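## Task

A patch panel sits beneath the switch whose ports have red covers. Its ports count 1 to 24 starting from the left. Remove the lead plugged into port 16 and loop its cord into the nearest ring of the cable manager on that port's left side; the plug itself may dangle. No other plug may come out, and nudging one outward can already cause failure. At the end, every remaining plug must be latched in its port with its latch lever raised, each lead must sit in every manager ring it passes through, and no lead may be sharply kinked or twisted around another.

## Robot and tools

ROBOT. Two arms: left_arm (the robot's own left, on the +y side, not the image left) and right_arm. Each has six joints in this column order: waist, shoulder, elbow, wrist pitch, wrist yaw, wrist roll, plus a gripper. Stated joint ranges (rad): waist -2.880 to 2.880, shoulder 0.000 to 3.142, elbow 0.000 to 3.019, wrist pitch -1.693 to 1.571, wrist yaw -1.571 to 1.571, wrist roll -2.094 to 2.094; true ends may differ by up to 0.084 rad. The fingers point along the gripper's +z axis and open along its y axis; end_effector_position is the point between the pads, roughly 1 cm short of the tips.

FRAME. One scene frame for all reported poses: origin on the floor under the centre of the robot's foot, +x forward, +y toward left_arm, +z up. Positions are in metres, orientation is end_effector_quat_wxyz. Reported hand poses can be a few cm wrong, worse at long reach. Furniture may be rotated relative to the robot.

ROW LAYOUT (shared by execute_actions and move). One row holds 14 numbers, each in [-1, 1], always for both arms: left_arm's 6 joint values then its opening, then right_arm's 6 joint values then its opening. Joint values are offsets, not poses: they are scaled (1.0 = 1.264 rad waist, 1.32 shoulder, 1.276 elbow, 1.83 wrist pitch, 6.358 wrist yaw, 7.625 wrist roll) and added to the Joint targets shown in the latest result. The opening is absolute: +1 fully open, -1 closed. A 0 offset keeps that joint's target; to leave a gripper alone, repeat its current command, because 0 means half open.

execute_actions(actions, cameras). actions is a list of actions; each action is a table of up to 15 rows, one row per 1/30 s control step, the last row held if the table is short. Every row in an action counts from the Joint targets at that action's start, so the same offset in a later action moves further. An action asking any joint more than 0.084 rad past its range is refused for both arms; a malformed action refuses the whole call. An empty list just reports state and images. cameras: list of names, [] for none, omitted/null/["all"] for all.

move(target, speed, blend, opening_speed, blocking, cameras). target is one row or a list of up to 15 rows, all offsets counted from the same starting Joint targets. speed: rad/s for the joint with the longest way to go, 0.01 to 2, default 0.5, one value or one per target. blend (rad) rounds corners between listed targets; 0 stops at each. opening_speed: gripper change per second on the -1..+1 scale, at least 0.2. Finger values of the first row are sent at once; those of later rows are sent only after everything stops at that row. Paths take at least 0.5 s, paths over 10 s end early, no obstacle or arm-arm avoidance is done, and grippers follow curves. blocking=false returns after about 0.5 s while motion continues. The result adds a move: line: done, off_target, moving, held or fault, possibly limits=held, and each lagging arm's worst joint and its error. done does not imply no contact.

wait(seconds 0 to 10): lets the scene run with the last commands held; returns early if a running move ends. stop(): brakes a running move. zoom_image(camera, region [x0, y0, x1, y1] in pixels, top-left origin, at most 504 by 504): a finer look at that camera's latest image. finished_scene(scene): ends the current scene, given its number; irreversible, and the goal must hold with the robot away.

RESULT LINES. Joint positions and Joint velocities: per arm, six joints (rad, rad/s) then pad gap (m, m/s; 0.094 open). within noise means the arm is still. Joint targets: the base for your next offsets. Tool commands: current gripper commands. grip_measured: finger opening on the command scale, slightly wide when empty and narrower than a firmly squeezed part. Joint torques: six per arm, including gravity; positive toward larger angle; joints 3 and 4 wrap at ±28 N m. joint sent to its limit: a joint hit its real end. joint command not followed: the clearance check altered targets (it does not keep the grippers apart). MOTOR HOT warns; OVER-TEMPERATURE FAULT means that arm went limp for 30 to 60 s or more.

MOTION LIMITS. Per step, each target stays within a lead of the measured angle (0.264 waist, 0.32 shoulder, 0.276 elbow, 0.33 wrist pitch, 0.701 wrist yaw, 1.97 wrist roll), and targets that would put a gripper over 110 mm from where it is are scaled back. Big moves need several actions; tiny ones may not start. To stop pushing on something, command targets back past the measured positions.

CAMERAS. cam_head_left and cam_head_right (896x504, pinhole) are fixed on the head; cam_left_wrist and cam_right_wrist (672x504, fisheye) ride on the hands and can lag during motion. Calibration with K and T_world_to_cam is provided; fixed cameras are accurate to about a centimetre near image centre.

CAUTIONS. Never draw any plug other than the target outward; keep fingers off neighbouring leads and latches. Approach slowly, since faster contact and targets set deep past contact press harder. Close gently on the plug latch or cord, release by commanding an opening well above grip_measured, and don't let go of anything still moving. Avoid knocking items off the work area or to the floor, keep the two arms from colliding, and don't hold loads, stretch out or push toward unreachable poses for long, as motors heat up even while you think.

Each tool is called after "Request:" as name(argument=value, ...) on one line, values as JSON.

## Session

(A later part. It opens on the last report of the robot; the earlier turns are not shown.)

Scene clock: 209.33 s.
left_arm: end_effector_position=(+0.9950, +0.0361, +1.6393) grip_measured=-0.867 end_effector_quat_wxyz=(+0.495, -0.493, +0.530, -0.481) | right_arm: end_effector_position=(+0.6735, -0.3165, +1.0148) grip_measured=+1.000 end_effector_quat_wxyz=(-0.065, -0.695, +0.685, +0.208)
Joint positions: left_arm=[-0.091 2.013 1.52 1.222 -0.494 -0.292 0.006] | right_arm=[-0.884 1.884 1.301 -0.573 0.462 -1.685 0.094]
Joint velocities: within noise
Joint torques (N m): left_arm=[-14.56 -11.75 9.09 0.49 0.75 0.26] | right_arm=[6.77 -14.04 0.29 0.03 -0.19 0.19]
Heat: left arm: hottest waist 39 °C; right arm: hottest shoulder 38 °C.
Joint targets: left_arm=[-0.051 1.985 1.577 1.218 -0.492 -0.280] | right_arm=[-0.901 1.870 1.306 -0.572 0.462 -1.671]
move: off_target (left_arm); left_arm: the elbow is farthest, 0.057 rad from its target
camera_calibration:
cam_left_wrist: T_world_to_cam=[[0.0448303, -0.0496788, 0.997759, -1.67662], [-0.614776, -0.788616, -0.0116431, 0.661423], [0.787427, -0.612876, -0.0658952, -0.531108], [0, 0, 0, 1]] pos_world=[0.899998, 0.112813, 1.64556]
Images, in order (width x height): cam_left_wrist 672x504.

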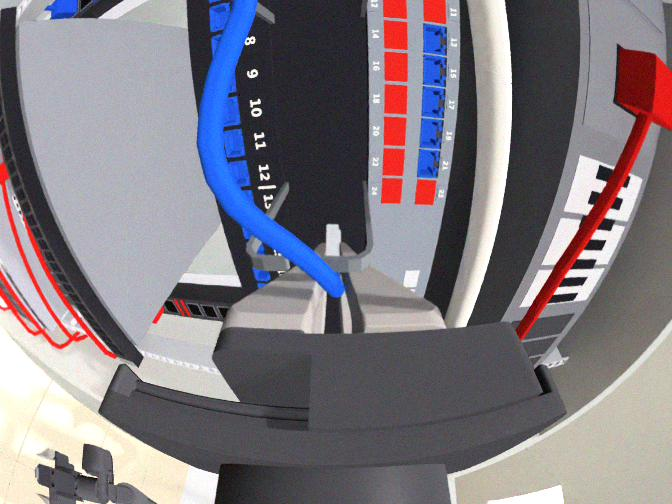

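Request:
move(target=[-0.093,-0.0053,-0.1364,-0.0372,0.0115,-0.0142,-0.93,0,0,0,0,0,0,1], speed=0.12, cameras=["cam_left_wrist","cam_head_left"])

Request:
zoom_image(camera="cam_left_wrist", region=[240, 60, 420, 240])

Request:
zoom_image(camera="cam_head_left", region=[260, 20, 440, 110])

Scene clock: 213.57 s.
left_arm: end_effector_position=(+0.9454, -0.0105, +1.6421) grip_measured=-0.867 end_effector_quat_wxyz=(+0.446, -0.446, +0.555, -0.542) | right_arm: end_effector_position=(+0.6735, -0.3165, +1.0148) grip_measured=+1.000 end_effector_quat_wxyz=(-0.065, -0.695, +0.685, +0.208)
Joint positions: left_arm=[-0.127 1.997 1.402 1.158 -0.425 -0.381 0.006] | right_arm=[-0.884 1.884 1.301 -0.573 0.462 -1.685 0.094]
Joint velocities: within noise
Joint torques (N m): left_arm=[-20.54 -10.46 4.55 0.53 0.96 0.04] | right_arm=[6.77 -13.86 0.18 0.06 -0.21 0.16]
Heat: left arm: hottest waist 39 °C; right arm: hottest shoulder 38 °C.
Joint targets: left_arm=[-0.168 1.978 1.403 1.150 -0.419 -0.388] | right_arm=[-0.901 1.870 1.306 -0.572 0.462 -1.671]
move: off_target (left_arm); left_arm: the waist is farthest, 0.042 rad from its target
camera_calibration:
cam_left_wrist: T_world_to_cam=[[0.0103967, -0.0102467, 0.999893, -1.65001], [-0.74657, -0.665306, 0.000944791, 0.699447], [0.665225, -0.746501, -0.0145669, -0.490534], [0, 0, 0, 1]] pos_world=[0.865657, 0.0822555, 1.64203]
Images, in order (width x height): cam_head_left 896x504, cam_left_wrist 672x504.

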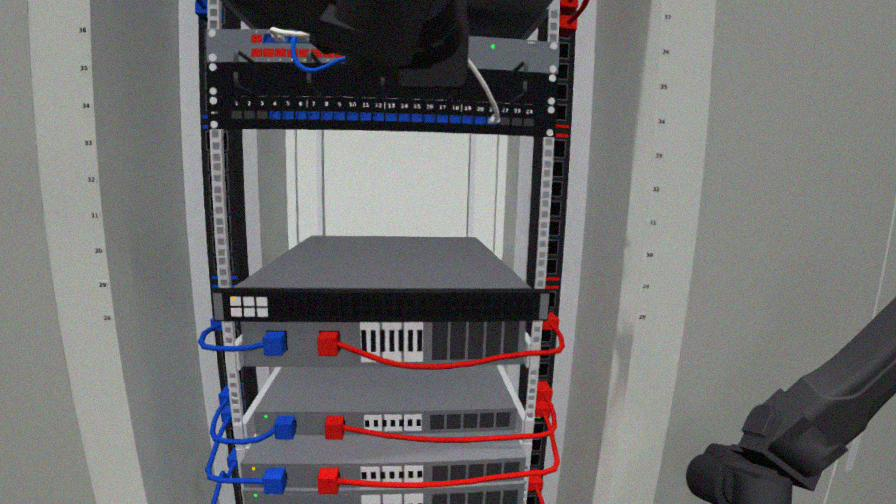

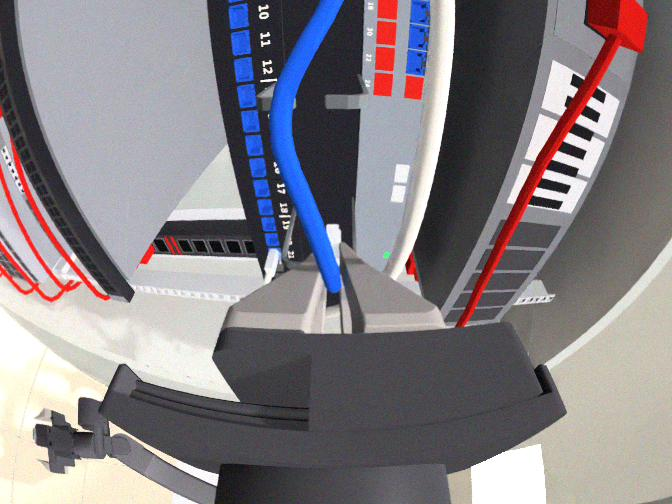

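Scaled by 2.800 from the camera's 672x504 image, which has a finer 960x720 frame.

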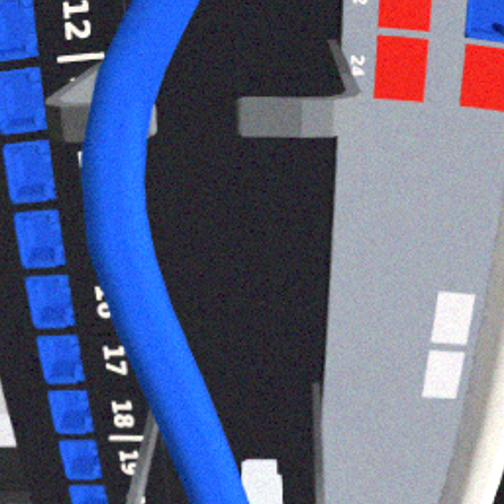

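Scaled by 2.800 from the camera's 896x504 image, which has a finer 1280x720 frame.

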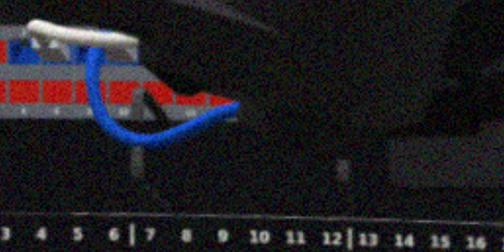

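Request:
move(target=[-0.0111,0,0,0,0,0,-0.93,0,0,0,0,0,0,1], speed=0.1, cameras=["cam_left_wrist"])

Request:
zoom_image(camera="cam_left_wrist", region=[240, 40, 400, 200])

Scene clock: 214.90 s.
left_arm: end_effector_position=(+0.9432, -0.0122, +1.6471) grip_measured=-0.868 end_effector_quat_wxyz=(+0.445, -0.446, +0.553, -0.546) | right_arm: end_effector_position=(+0.6735, -0.3165, +1.0148) grip_measured=+1.000 end_effector_quat_wxyz=(-0.065, -0.695, +0.685, +0.208)
Joint positions: left_arm=[-0.134 1.996 1.402 1.158 -0.425 -0.382 0.006] | right_arm=[-0.884 1.884 1.301 -0.573 0.462 -1.685 0.094]
Joint velocities: within noise
Joint torques (N m): left_arm=[-21.07 -10.29 4.56 0.4 0.96 0.06] | right_arm=[7.18 -13.51 0.24 -0.09 -0.24 0.17]
Heat: left arm: hottest waist 39 °C; right arm: hottest shoulder 38 °C.
Joint targets: left_arm=[-0.182 1.978 1.403 1.150 -0.419 -0.388] | right_arm=[-0.901 1.870 1.306 -0.572 0.462 -1.671]
move: off_target (left_arm); left_arm: the waist is farthest, 0.048 rad from its target
camera_calibration:
cam_left_wrist: T_world_to_cam=[[0.0059877, -0.0045779, 0.999972, -1.65096], [-0.748984, -0.662586, 0.00145148, 0.698169], [0.662561, -0.748972, -0.00739615, -0.499549], [0, 0, 0, 1]] pos_world=[0.863784, 0.0808907, 1.6462]
Images, in order (width x height): cam_left_wrist 672x504.

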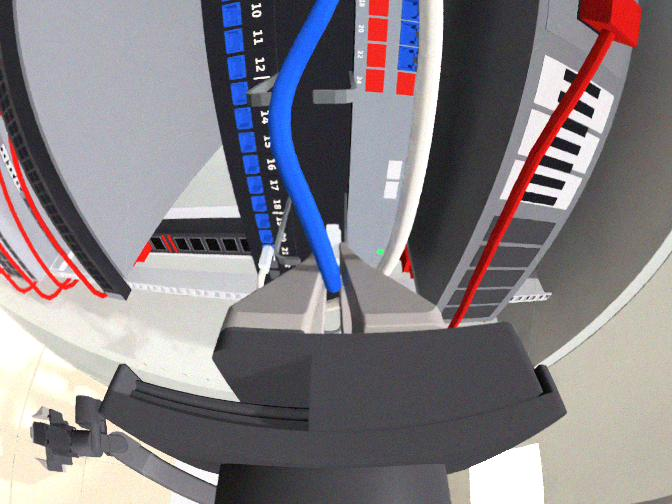

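Scaled by 3.150 from the camera's 672x504 image, which has a finer 960x720 frame.

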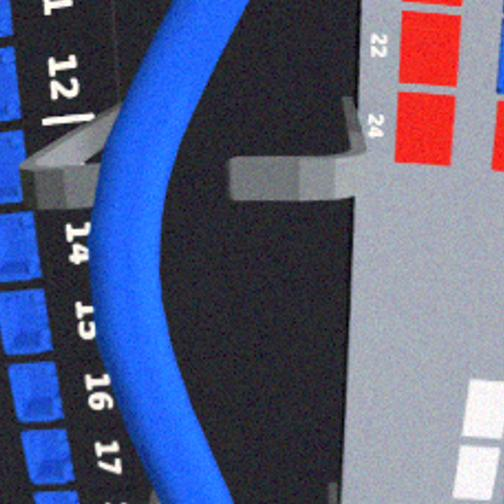

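Request:
move(target=[[0.060,0,0,0,0,0,-0.93,0,0,0,0,0,0,1],[0.0710,0,0.0313,-0.034,0,0,-0.93,0,0,0,0,0,0,1]], speed=0.1, cameras=["cam_left_wrist"])

Request:
zoom_image(camera="cam_left_wrist", region=[240, 60, 380, 200])

Scene clock: 217.07 s.
left_arm: end_effector_position=(+0.9525, -0.0150, +1.6311) grip_measured=-0.868 end_effector_quat_wxyz=(+0.438, -0.437, +0.574, -0.537) | right_arm: end_effector_position=(+0.6735, -0.3165, +1.0148) grip_measured=+1.000 end_effector_quat_wxyz=(-0.065, -0.695, +0.685, +0.208)
Joint positions: left_arm=[-0.111 1.994 1.414 1.097 -0.424 -0.382 0.006] | right_arm=[-0.884 1.884 1.301 -0.573 0.462 -1.685 0.094]
Joint velocities: within noise
Joint torques (N m): left_arm=[-15.85 -10.29 6.91 0.36 0.91 0.07] | right_arm=[6.89 -13.68 0.2 0.06 -0.19 0.18]
Heat: left arm: hottest waist 39 °C; right arm: hottest shoulder 38 °C.
Joint targets: left_arm=[-0.093 1.978 1.443 1.088 -0.419 -0.388] | right_arm=[-0.901 1.870 1.306 -0.572 0.462 -1.671]
move: done
camera_calibration:
cam_left_wrist: T_world_to_cam=[[0.0303229, -0.0404721, 0.99872, -1.65665], [-0.767398, -0.641165, -0.00268295, 0.727904], [0.640454, -0.766335, -0.0505002, -0.416829], [0, 0, 0, 1]] pos_world=[0.875786, 0.080228, 1.63543]
Images, in order (width x height): cam_left_wrist 672x504.

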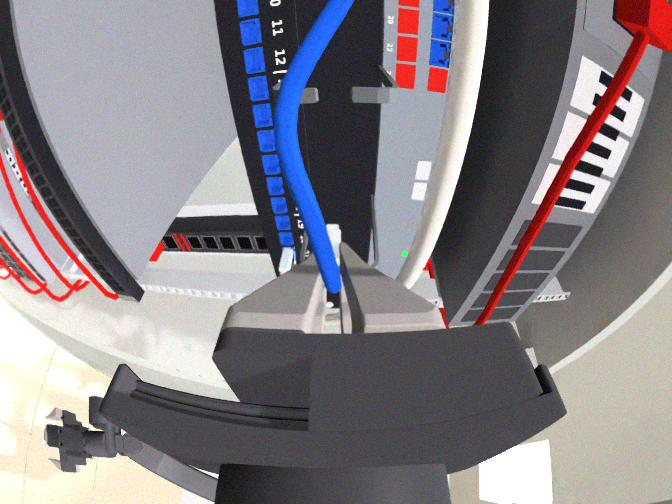

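Scaled by 3.600 from the camera's 672x504 image, which has a finer 960x720 frame.

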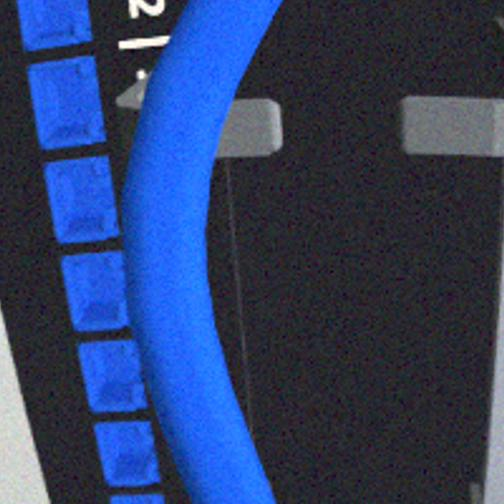

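Request:
move(target=[0,0,0.051,-0.0246,0,0,-0.93,0,0,0,0,0,0,1], speed=0.1, cameras=["cam_left_wrist"])

Request:
zoom_image(camera="cam_left_wrist", region=[240, 60, 380, 200])

Scene clock: 218.40 s.
left_arm: end_effector_position=(+0.9728, -0.0106, +1.6433) grip_measured=-0.868 end_effector_quat_wxyz=(+0.440, -0.440, +0.570, -0.537) | right_arm: end_effector_position=(+0.6735, -0.3165, +1.0148) grip_measured=+1.000 end_effector_quat_wxyz=(-0.065, -0.695, +0.685, +0.208)
Joint positions: left_arm=[-0.111 1.994 1.474 1.048 -0.424 -0.383 0.006] | right_arm=[-0.884 1.884 1.301 -0.573 0.462 -1.685 0.094]
Joint velocities: within noise
Joint torques (N m): left_arm=[-16.15 -11.05 7.32 0.57 0.91 0.08] | right_arm=[6.89 -13.86 0.34 0.05 -0.18 0.17]
Heat: left arm: hottest waist 39 °C; right arm: hottest shoulder 38 °C.
Joint targets: left_arm=[-0.093 1.978 1.508 1.042 -0.419 -0.388] | right_arm=[-0.901 1.870 1.306 -0.572 0.462 -1.671]
move: done
camera_calibration:
cam_left_wrist: T_world_to_cam=[[0.0279589, -0.0346292, 0.999009, -1.66743], [-0.761524, -0.648135, -0.0011542, 0.738055], [0.647533, -0.760738, -0.0444921, -0.442597], [0, 0, 0, 1]] pos_world=[0.895262, 0.0839171, 1.64694]
Images, in order (width x height): cam_left_wrist 672x504.

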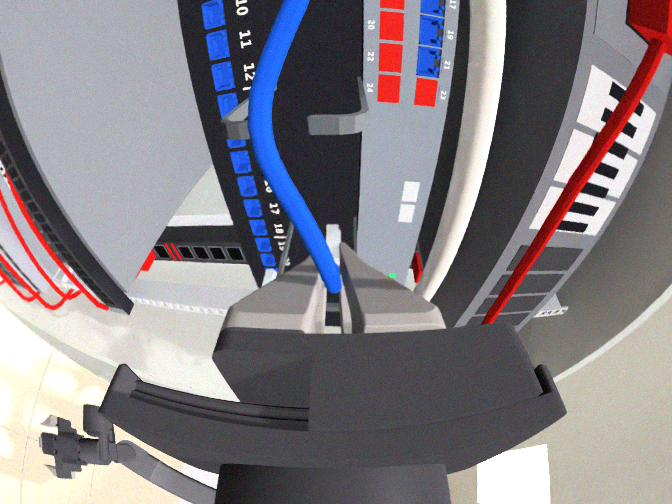

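Scaled by 3.600 from the camera's 672x504 image, which has a finer 960x720 frame.

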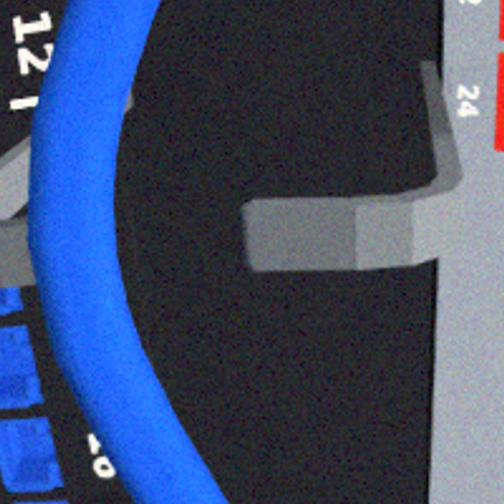

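Request:
move(target=[0,0,0.0235,-0.0175,0,0,-0.93,0,0,0,0,0,0,1], speed=0.1, cameras=["cam_left_wrist","cam_head_right","cam_head_left"])

Request:
zoom_image(camera="cam_left_wrist", region=[240, 60, 380, 200])

Request:
zoom_image(camera="cam_head_right", region=[230, 30, 370, 100])

Scene clock: 219.77 s.
left_arm: end_effector_position=(+0.9818, -0.0100, +1.6483) grip_measured=-0.868 end_effector_quat_wxyz=(+0.439, -0.439, +0.572, -0.537) | right_arm: end_effector_position=(+0.6735, -0.3165, +1.0148) grip_measured=+1.000 end_effector_quat_wxyz=(-0.065, -0.695, +0.685, +0.208)
Joint positions: left_arm=[-0.111 1.994 1.502 1.015 -0.424 -0.383 0.006] | right_arm=[-0.884 1.884 1.301 -0.573 0.462 -1.685 0.094]
Joint velocities: within noise
Joint torques (N m): left_arm=[-16.26 -10.87 7.51 0.51 0.91 0.08] | right_arm=[6.95 -13.68 0.27 -0.05 -0.19 0.19]
Heat: left arm: hottest waist 39 °C; right arm: hottest shoulder 38 °C.
Joint targets: left_arm=[-0.093 1.978 1.538 1.010 -0.419 -0.388] | right_arm=[-0.901 1.870 1.306 -0.572 0.462 -1.671]
move: off_target (left_arm); left_arm: the elbow is farthest, 0.036 rad from its target
camera_calibration:
cam_left_wrist: T_world_to_cam=[[0.0290515, -0.0362598, 0.99892, -1.6736], [-0.763822, -0.645426, -0.00121414, 0.747703], [0.644773, -0.762962, -0.0464466, -0.44182], [0, 0, 0, 1]] pos_world=[0.904606, 0.0848105, 1.65218]
Images, in order (width x height): cam_head_left 896x504, cam_head_right 896x504, cam_left_wrist 672x504.

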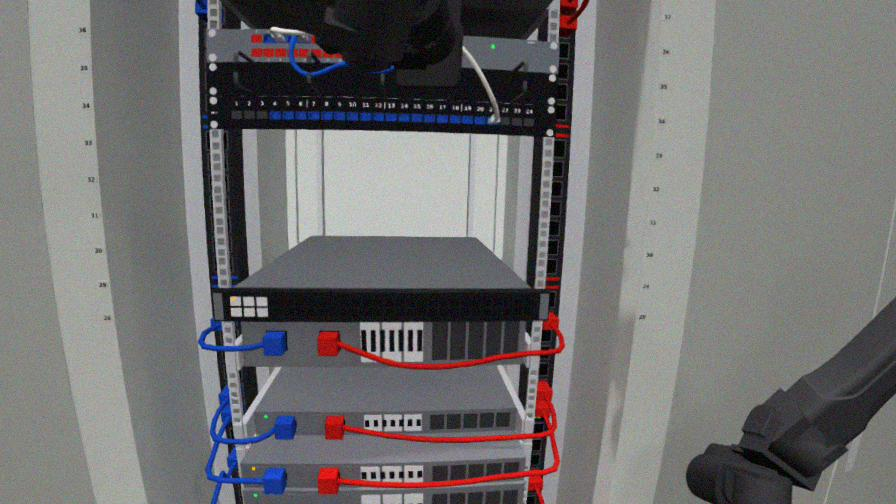

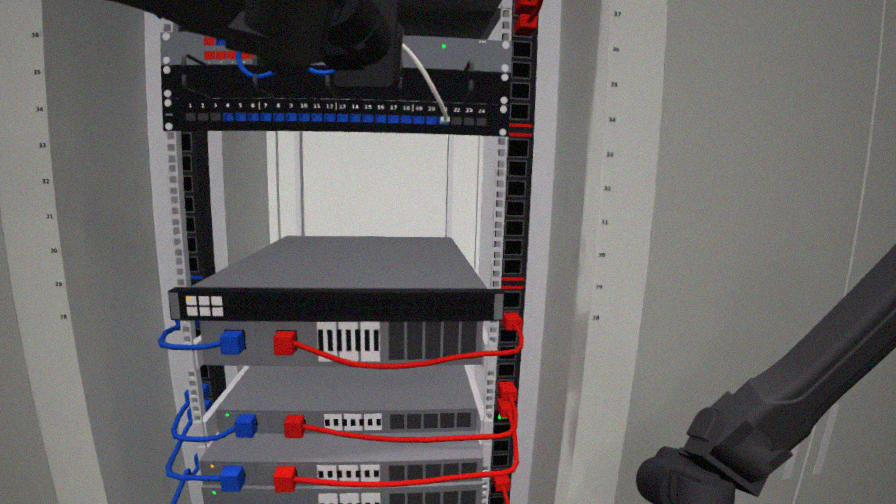

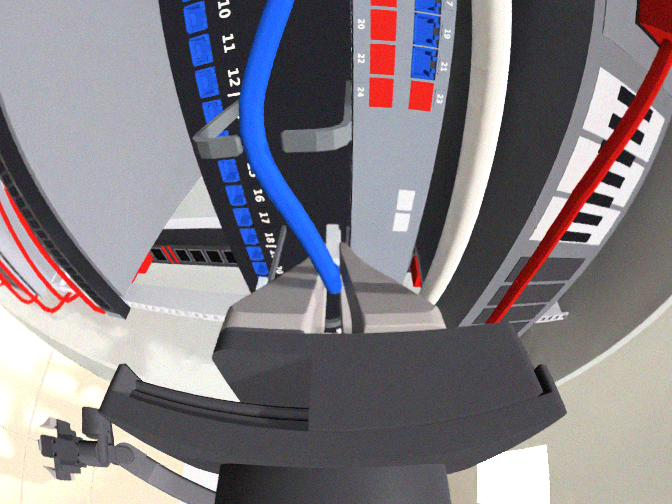

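Scaled by 3.600 from the camera's 672x504 image, which has a finer 960x720 frame.

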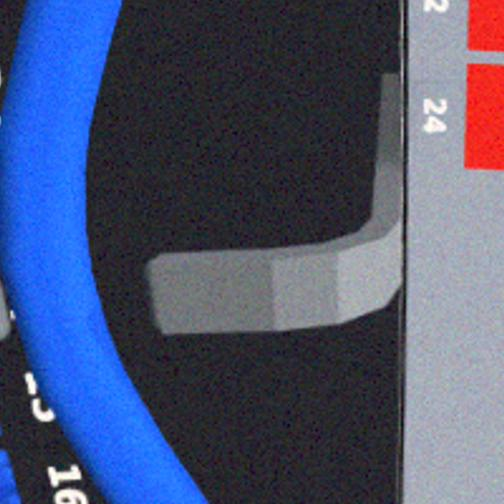

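Scaled by 3.600 from the camera's 896x504 image, which has a finer 1280x720 frame.

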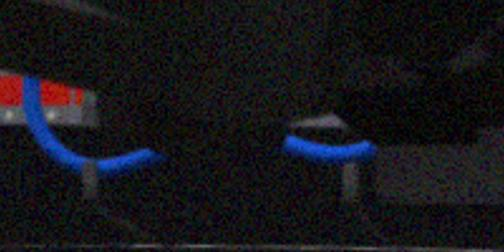

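Request:
move(target=[0.0095,0,0.0353,-0.0328,0,0,-0.93,0,0,0,0,0,0,1], speed=0.1, cameras=["cam_left_wrist","cam_head_right"])

Request:
zoom_image(camera="cam_left_wrist", region=[200, 80, 340, 220])

Request:
zoom_image(camera="cam_head_right", region=[230, 30, 370, 100])

Scene clock: 222.97 s.
left_arm: end_effector_position=(+0.9968, -0.0090, +1.6487) grip_measured=-0.868 end_effector_quat_wxyz=(+0.436, -0.435, +0.580, -0.534) | right_arm: end_effector_position=(+0.6735, -0.3165, +1.0148) grip_measured=+1.000 end_effector_quat_wxyz=(-0.065, -0.695, +0.685, +0.208)
Joint positions: left_arm=[-0.103 1.994 1.543 0.955 -0.423 -0.383 0.006] | right_arm=[-0.884 1.884 1.301 -0.573 0.462 -1.685 0.094]
Joint velocities: within noise
Joint torques (N m): left_arm=[-16.21 -10.93 7.8 0.64 0.86 0.09] | right_arm=[6.83 -13.98 0.25 0.06 -0.19 0.18]
Heat: left arm: hottest waist 39 °C; right arm: hottest shoulder 38 °C.
Joint targets: left_arm=[-0.081 1.978 1.583 0.950 -0.419 -0.388] | right_arm=[-0.901 1.870 1.306 -0.572 0.462 -1.671]
move: off_target (left_arm); left_arm: the elbow is farthest, 0.040 rad from its target
camera_calibration:
cam_left_wrist: T_world_to_cam=[[0.0380047, -0.0502758, 0.998012, -1.68195], [-0.771804, -0.635855, -0.00264122, 0.770168], [0.634724, -0.770169, -0.0629685, -0.413496], [0, 0, 0, 1]] pos_world=[0.920796, 0.0866918, 1.65461]
Images, in order (width x height): cam_head_right 896x504, cam_left_wrist 672x504.

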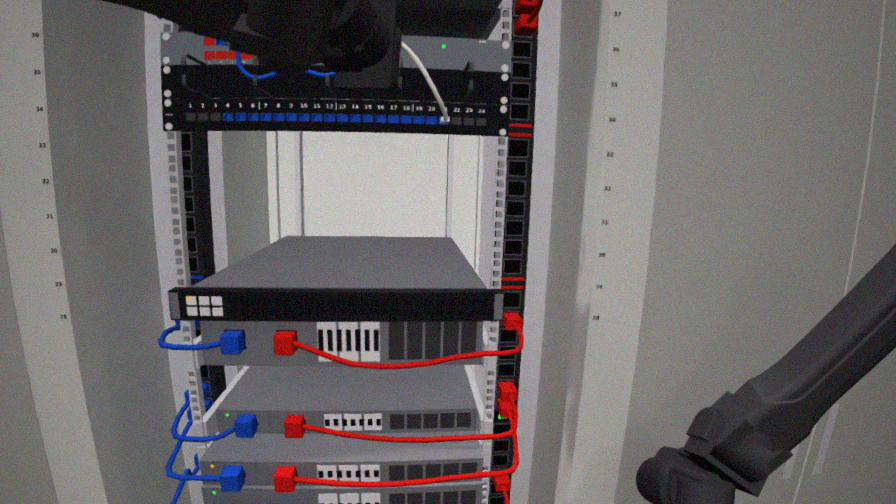

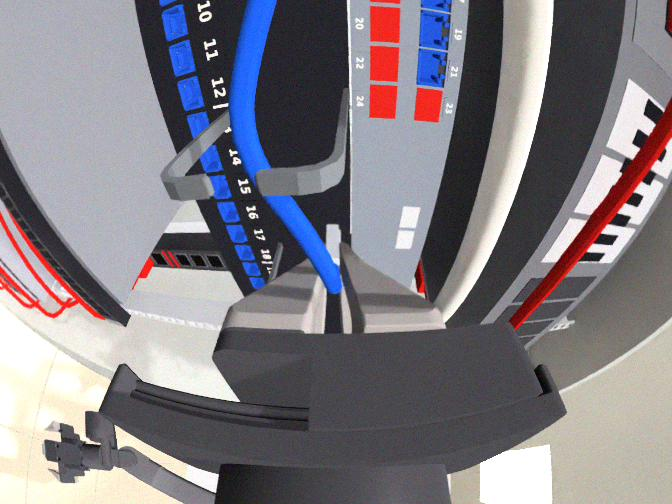

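Scaled by 3.600 from the camera's 672x504 image, which has a finer 960x720 frame.

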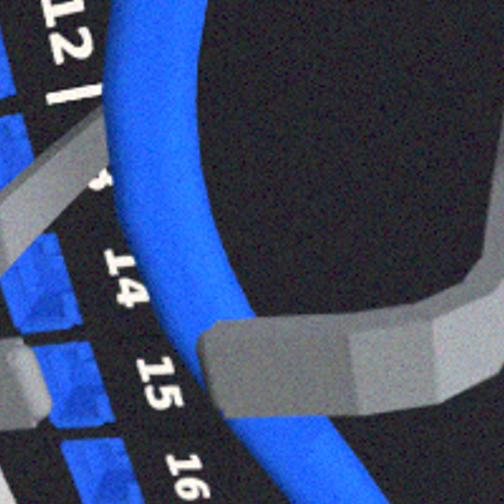

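Scaled by 3.600 from the camera's 896x504 image, which has a finer 1280x720 frame.

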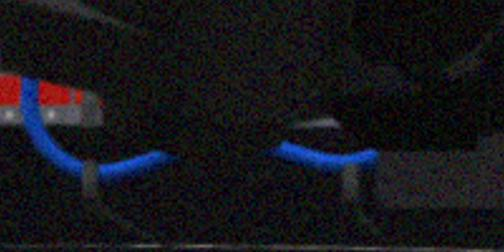

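Request:
move(target=[0.0475,0,-0.0705,0,0,0,-0.93,0,0,0,0,0,0,1], speed=0.1, cameras=["cam_left_wrist","cam_head_right","cam_head_left"])

Request:
zoom_image(camera="cam_left_wrist", region=[200, 60, 360, 220])

Request:
zoom_image(camera="cam_head_left", region=[260, 20, 440, 110])

Scene clock: 224.60 s.
left_arm: end_effector_position=(+0.9922, -0.0083, +1.6024) grip_measured=-0.868 end_effector_quat_wxyz=(+0.430, -0.428, +0.606, -0.514) | right_arm: end_effector_position=(+0.6735, -0.3165, +1.0148) grip_measured=+1.000 end_effector_quat_wxyz=(-0.065, -0.695, +0.685, +0.208)
Joint positions: left_arm=[-0.053 1.994 1.494 0.955 -0.418 -0.384 0.006] | right_arm=[-0.884 1.884 1.301 -0.573 0.462 -1.685 0.094]
Joint velocities: within noise
Joint torques (N m): left_arm=[-15.27 -11.22 4.4 0.7 0.56 0.09] | right_arm=[6.83 -13.74 0.24 0.02 -0.2 0.19]
Heat: left arm: hottest waist 39 °C; right arm: hottest shoulder 38 °C.
Joint targets: left_arm=[-0.020 1.978 1.493 0.950 -0.419 -0.388] | right_arm=[-0.901 1.870 1.306 -0.572 0.462 -1.671]
move: done
camera_calibration:
cam_left_wrist: T_world_to_cam=[[0.0747239, -0.10132, 0.992044, -1.66283], [-0.783778, -0.621025, -0.00439018, 0.781722], [0.616529, -0.777214, -0.125818, -0.294284], [0, 0, 0, 1]] pos_world=[0.918384, 0.0882691, 1.616]
Images, in order (width x height): cam_head_left 896x504, cam_head_right 896x504, cam_left_wrist 672x504.

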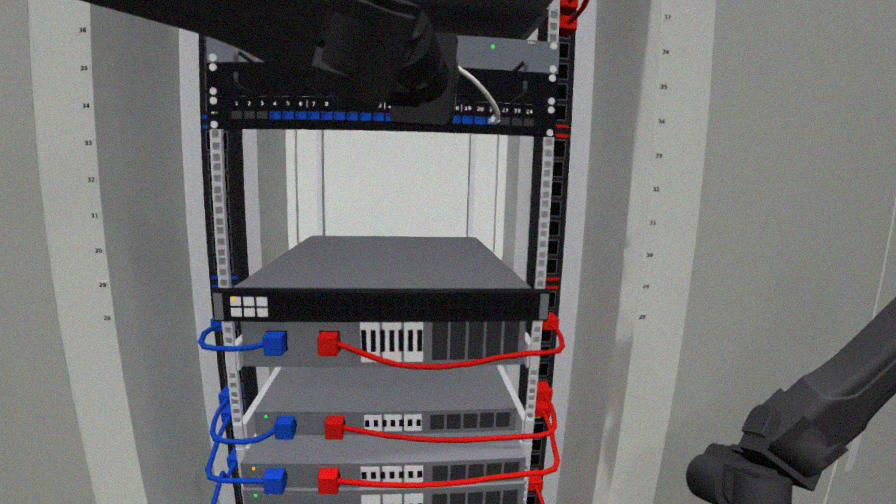

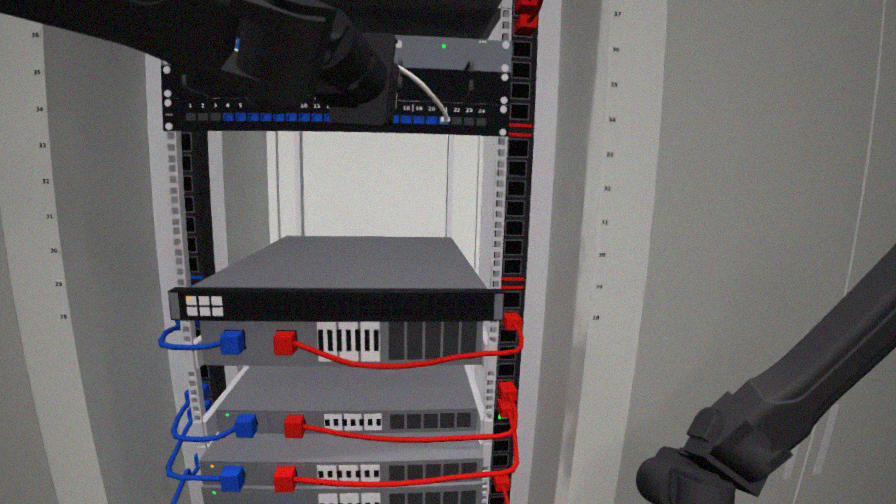

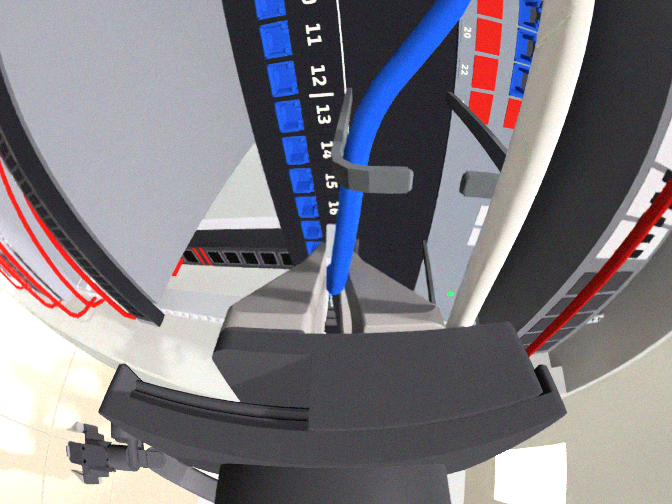

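Scaled by 3.150 from the camera's 672x504 image, which has a finer 960x720 frame.

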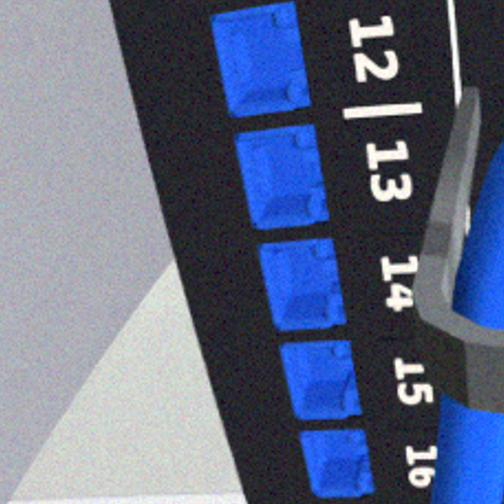

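Scaled by 2.800 from the camera's 896x504 image, which has a finer 1280x720 frame.

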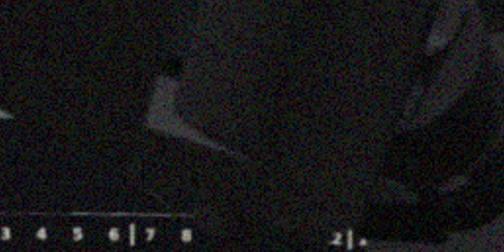

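Request:
move(target=[0,0,0,0,0,0,-0.6,0,0,0,0,0,0,1], opening_speed=0.3, cameras=["cam_left_wrist"])

Scene clock: 226.37 s.
left_arm: end_effector_position=(+0.9926, -0.0079, +1.6015) grip_measured=-0.602 end_effector_quat_wxyz=(+0.430, -0.428, +0.606, -0.514) | right_arm: end_effector_position=(+0.6735, -0.3165, +1.0148) grip_measured=+1.000 end_effector_quat_wxyz=(-0.065, -0.695, +0.685, +0.208)
Joint positions: left_arm=[-0.052 1.994 1.494 0.955 -0.417 -0.384 0.019] | right_arm=[-0.884 1.884 1.301 -0.573 0.462 -1.685 0.094]
Joint velocities: within noise
Joint torques (N m): left_arm=[-15.38 -11.22 4.4 0.7 0.56 0.09] | right_arm=[6.53 -14.1 0.25 0.03 -0.19 0.16]
Heat: left arm: hottest waist 39 °C; right arm: hottest shoulder 38 °C.
Joint targets: left_arm=[-0.021 1.978 1.493 0.950 -0.419 -0.388] | right_arm=[-0.901 1.870 1.306 -0.572 0.462 -1.671]
move: done
camera_calibration:
cam_left_wrist: T_world_to_cam=[[0.0753459, -0.102118, 0.991915, -1.66227], [-0.783395, -0.621508, -0.00447765, 0.782069], [0.616941, -0.776723, -0.126827, -0.293127], [0, 0, 0, 1]] pos_world=[0.918756, 0.0886364, 1.61516]
Images, in order (width x height): cam_left_wrist 672x504.

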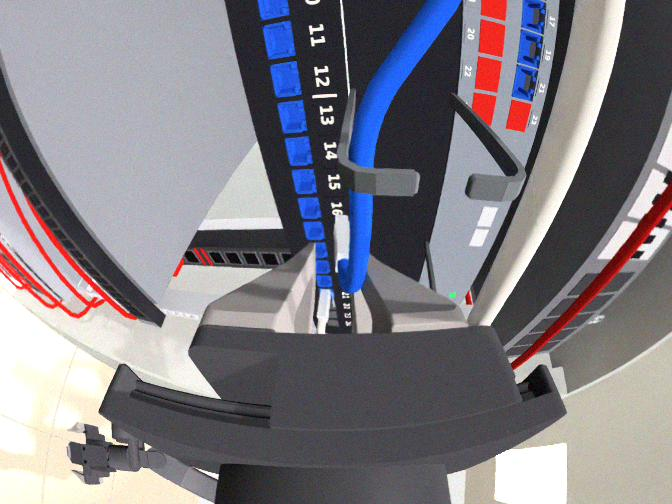

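Request:
move(target=[-0.07,0.005,-0.222,0.2295,0.0074,-0.0047,-0.6,0,0,0,0,0,0,1], speed=0.3, cameras=["cam_left_wrist","cam_head_right","cam_head_left"])

Request:
zoom_image(camera="cam_left_wrist", region=[280, 0, 520, 240])

Scene clock: 228.77 s.
left_arm: end_effector_position=(+0.8948, +0.0051, +1.5883) grip_measured=-0.602 end_effector_quat_wxyz=(+0.450, -0.451, +0.543, -0.547) | right_arm: end_effector_position=(+0.6735, -0.3165, +1.0148) grip_measured=+1.000 end_effector_quat_wxyz=(-0.065, -0.695, +0.685, +0.208)
Joint positions: left_arm=[-0.078 1.992 1.208 1.358 -0.374 -0.416 0.019] | right_arm=[-0.884 1.884 1.301 -0.573 0.462 -1.685 0.094]
Joint velocities: within noise
Joint torques (N m): left_arm=[-18.73 -9.17 3.95 1.16 0.74 0.05] | right_arm=[6.65 -13.74 0.34 0.01 -0.22 0.17]
Heat: left arm: hottest waist 39 °C; right arm: hottest shoulder 38 °C.
Joint targets: left_arm=[-0.109 1.985 1.210 1.371 -0.372 -0.424] | right_arm=[-0.901 1.870 1.306 -0.572 0.462 -1.671]
move: done
camera_calibration:
cam_left_wrist: T_world_to_cam=[[-0.0037956, 0.00802733, 0.999961, -1.58299], [-0.736642, -0.676277, 0.00263281, 0.660547], [0.676272, -0.736603, 0.00848015, -0.492525], [0, 0, 0, 1]] pos_world=[0.81366, 0.0966244, 1.58537]
Images, in order (width x height): cam_head_left 896x504, cam_head_right 896x504, cam_left_wrist 672x504.

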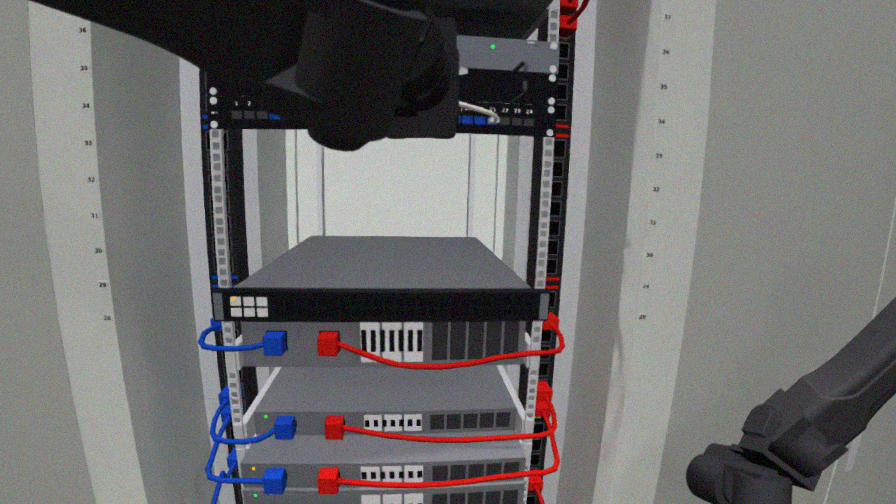

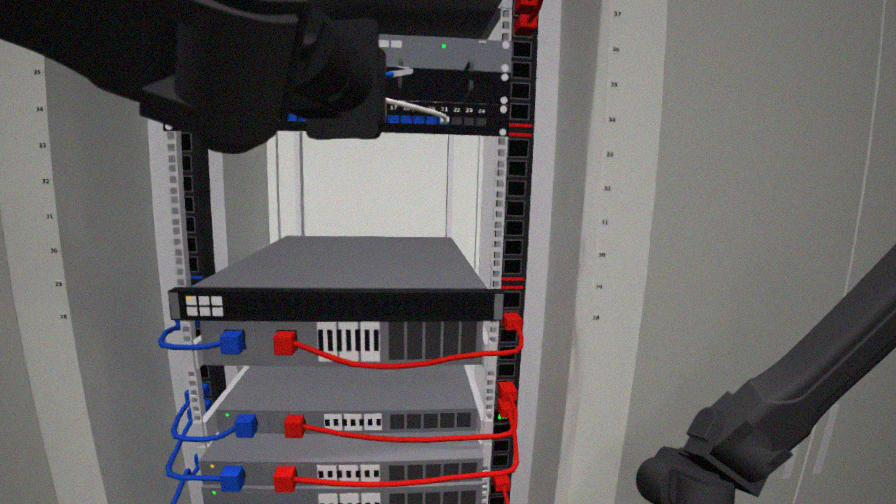

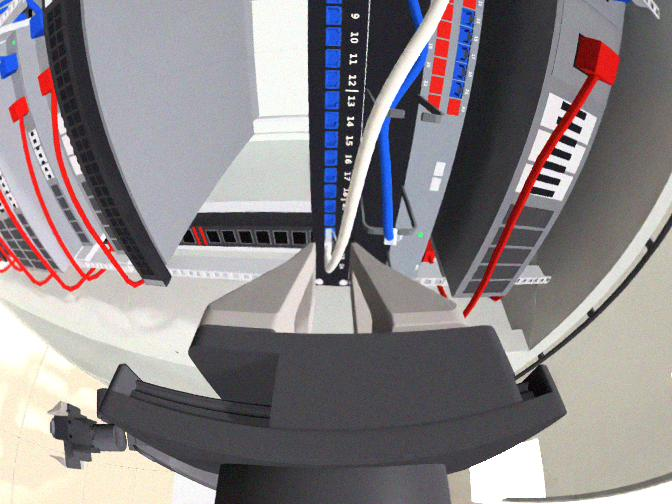

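Scaled by 2.100 from the camera's 672x504 image, which has a finer 960x720 frame.

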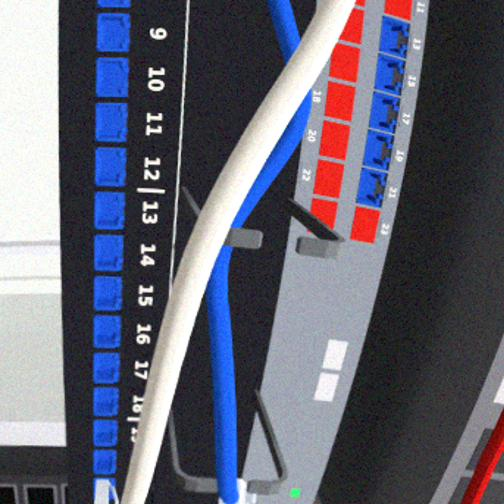

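Request:
move(target=[0.45,-0.05,-0.1,0,0,0,-0.6,0,0,0,0,0,0,1], speed=0.8, cameras=["cam_left_wrist","cam_head_right","cam_head_left"])

Request:
zoom_image(camera="cam_head_left", region=[240, 10, 400, 130])

Request:
zoom_image(camera="cam_head_left", region=[370, 20, 530, 140])

Request:
zoom_image(camera="cam_head_right", region=[190, 10, 350, 130])

Request:
zoom_image(camera="cam_head_right", region=[310, 20, 470, 140])

Scene clock: 230.40 s.
left_arm: end_effector_position=(+0.9270, +0.2138, +1.2772) grip_measured=-0.602 end_effector_quat_wxyz=(+0.479, -0.509, +0.647, -0.305) | right_arm: end_effector_position=(+0.6735, -0.3165, +1.0148) grip_measured=+1.000 end_effector_quat_wxyz=(-0.065, -0.695, +0.685, +0.208)
Joint positions: left_arm=[0.465 1.937 1.086 1.358 -0.373 -0.417 0.019] | right_arm=[-0.884 1.884 1.301 -0.573 0.462 -1.685 0.094]
Joint velocities: within noise
Joint torques (N m): left_arm=[-13.92 -13.1 1.07 1.74 0.49 0.05] | right_arm=[6.59 -13.74 0.23 0.14 -0.21 0.16]
Heat: left arm: hottest waist 39 °C; right arm: hottest shoulder 38 °C.
Joint targets: left_arm=[0.460 1.919 1.083 1.371 -0.372 -0.424] | right_arm=[-0.901 1.870 1.306 -0.572 0.462 -1.671]
move: done
camera_calibration:
cam_left_wrist: T_world_to_cam=[[0.365146, -0.292993, 0.883642, -1.40265], [-0.570936, -0.820204, -0.036032, 0.752808], [0.735324, -0.491346, -0.466774, 0.141844], [0, 0, 0, 1]] pos_world=[0.837676, 0.276183, 1.33278]
Images, in order (width x height): cam_head_left 896x504, cam_head_right 896x504, cam_left_wrist 672x504.

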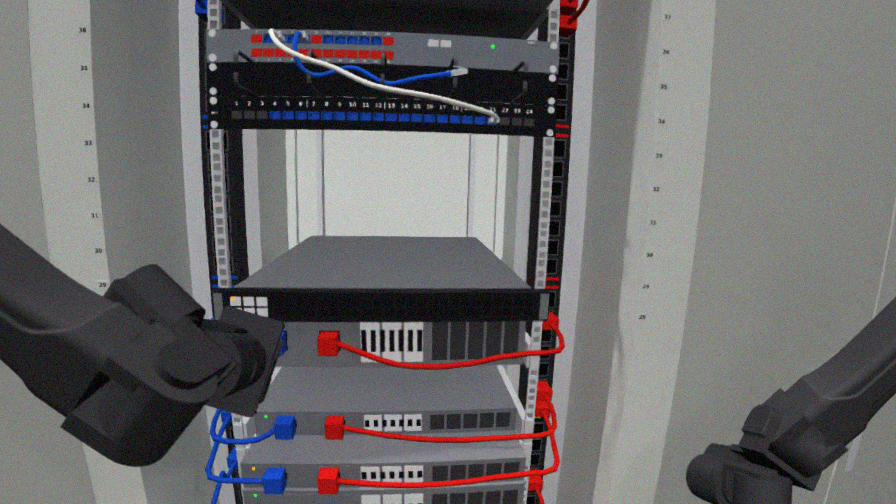

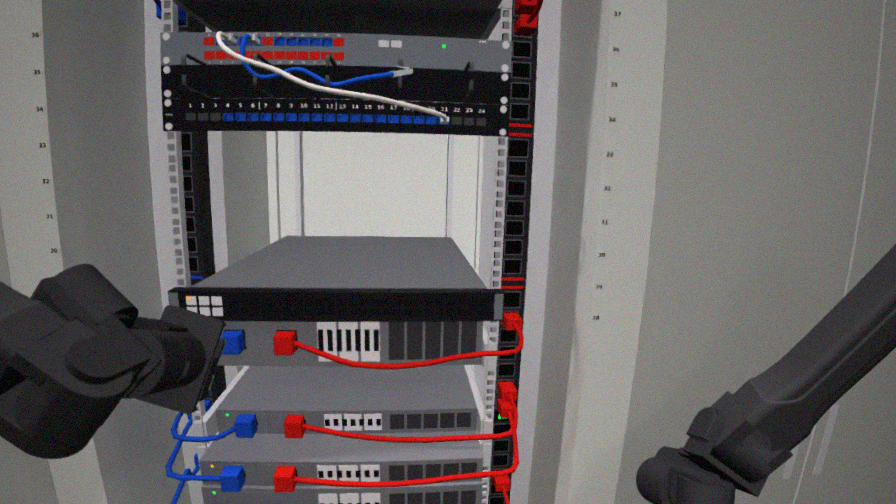

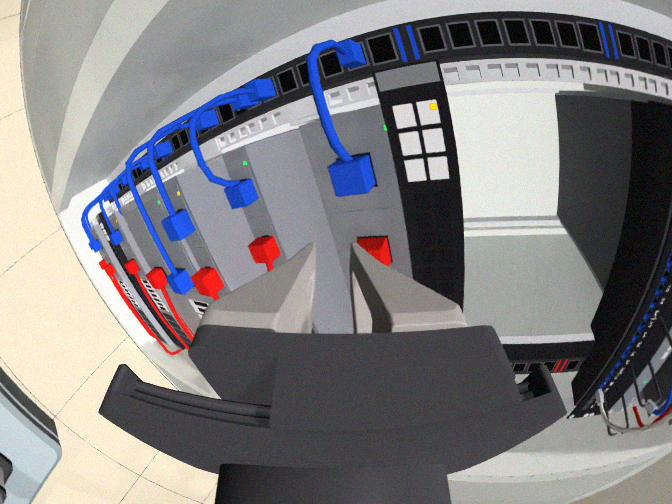

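Scaled by 3.150 from the camera's 896x504 image, which has a finer 1280x720 frame.

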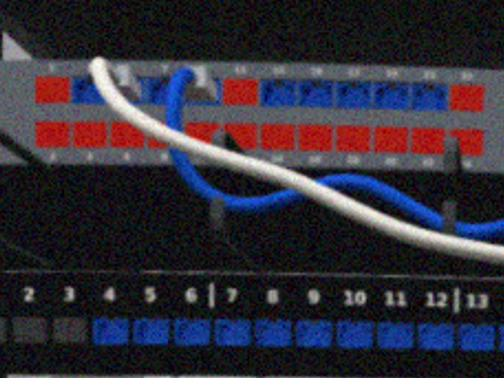

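Scaled by 3.150 from the camera's 896x504 image, which has a finer 1280x720 frame.

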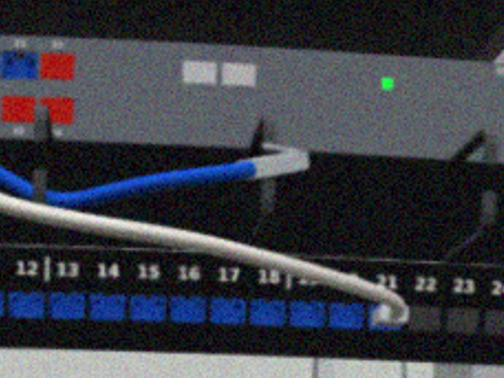

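Scaled by 3.150 from the camera's 896x504 image, which has a finer 1280x720 frame.

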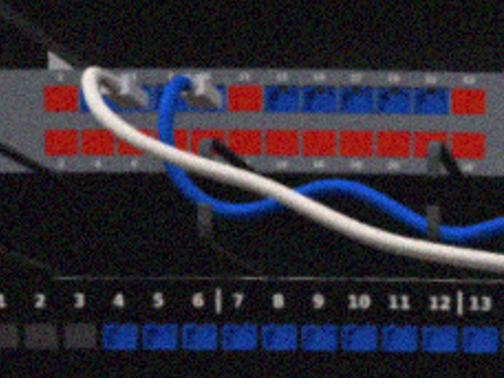

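Scaled by 3.150 from the camera's 896x504 image, which has a finer 1280x720 frame.

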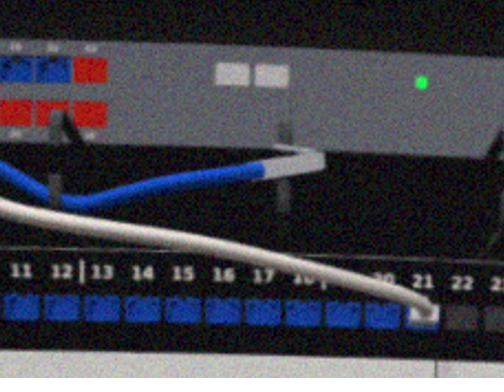

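Request:
move(target=[-0.4628,-0.0598,0.0564,0.0743,-0.014,0.0148,-0.45,0,0,0,0,0,0,1], speed=0.5, cameras=["cam_left_wrist"])

Request:
zoom_image(camera="cam_left_wrist", region=[260, 60, 480, 280])

Scene clock: 234.37 s.
left_arm: end_effector_position=(+0.8979, +0.0928, +1.6361) grip_measured=-0.452 end_effector_quat_wxyz=(+0.497, -0.498, +0.495, -0.510) | right_arm: end_effector_position=(+0.6735, -0.3165, +1.0148) grip_measured=+1.000 end_effector_quat_wxyz=(-0.065, -0.695, +0.685, +0.208)
Joint positions: left_arm=[-0.12 1.851 1.131 1.496 -0.46 -0.32 0.026] | right_arm=[-0.884 1.884 1.301 -0.573 0.462 -1.685 0.094]
Joint velocities: within noise
Joint torques (N m): left_arm=[-15.03 -8.35 5.93 0.9 0.62 0.21] | right_arm=[6.36 -13.86 0.14 0.06 -0.21 0.17]
Heat: left arm: hottest waist 39 °C; right arm: hottest shoulder 38 °C.
Joint targets: left_arm=[-0.125 1.840 1.155 1.506 -0.461 -0.311] | right_arm=[-0.901 1.870 1.306 -0.572 0.462 -1.671]
move: done
camera_calibration:
cam_left_wrist: T_world_to_cam=[[-0.0164984, 0.0188267, 0.999687, -1.6207], [-0.602784, -0.797889, 0.00507826, 0.60914], [0.797734, -0.602511, 0.0245123, -0.578149], [0, 0, 0, 1]] pos_world=[0.80165, 0.168197, 1.63127]
Images, in order (width x height): cam_left_wrist 672x504.

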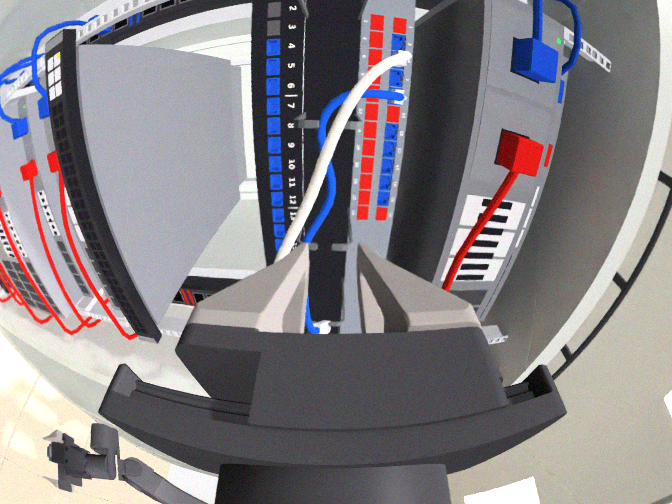

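Scaled by 2.291 from the camera's 672x504 image, which has a finer 960x720 frame.

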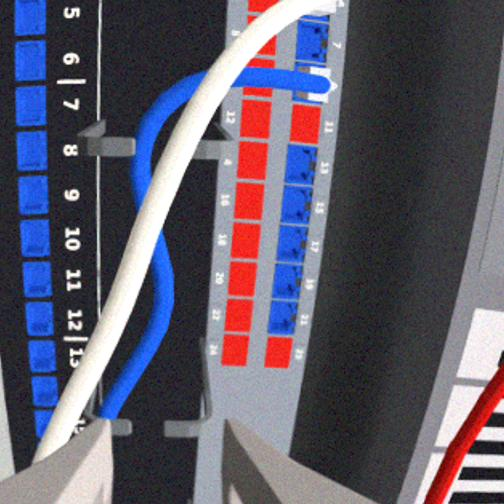

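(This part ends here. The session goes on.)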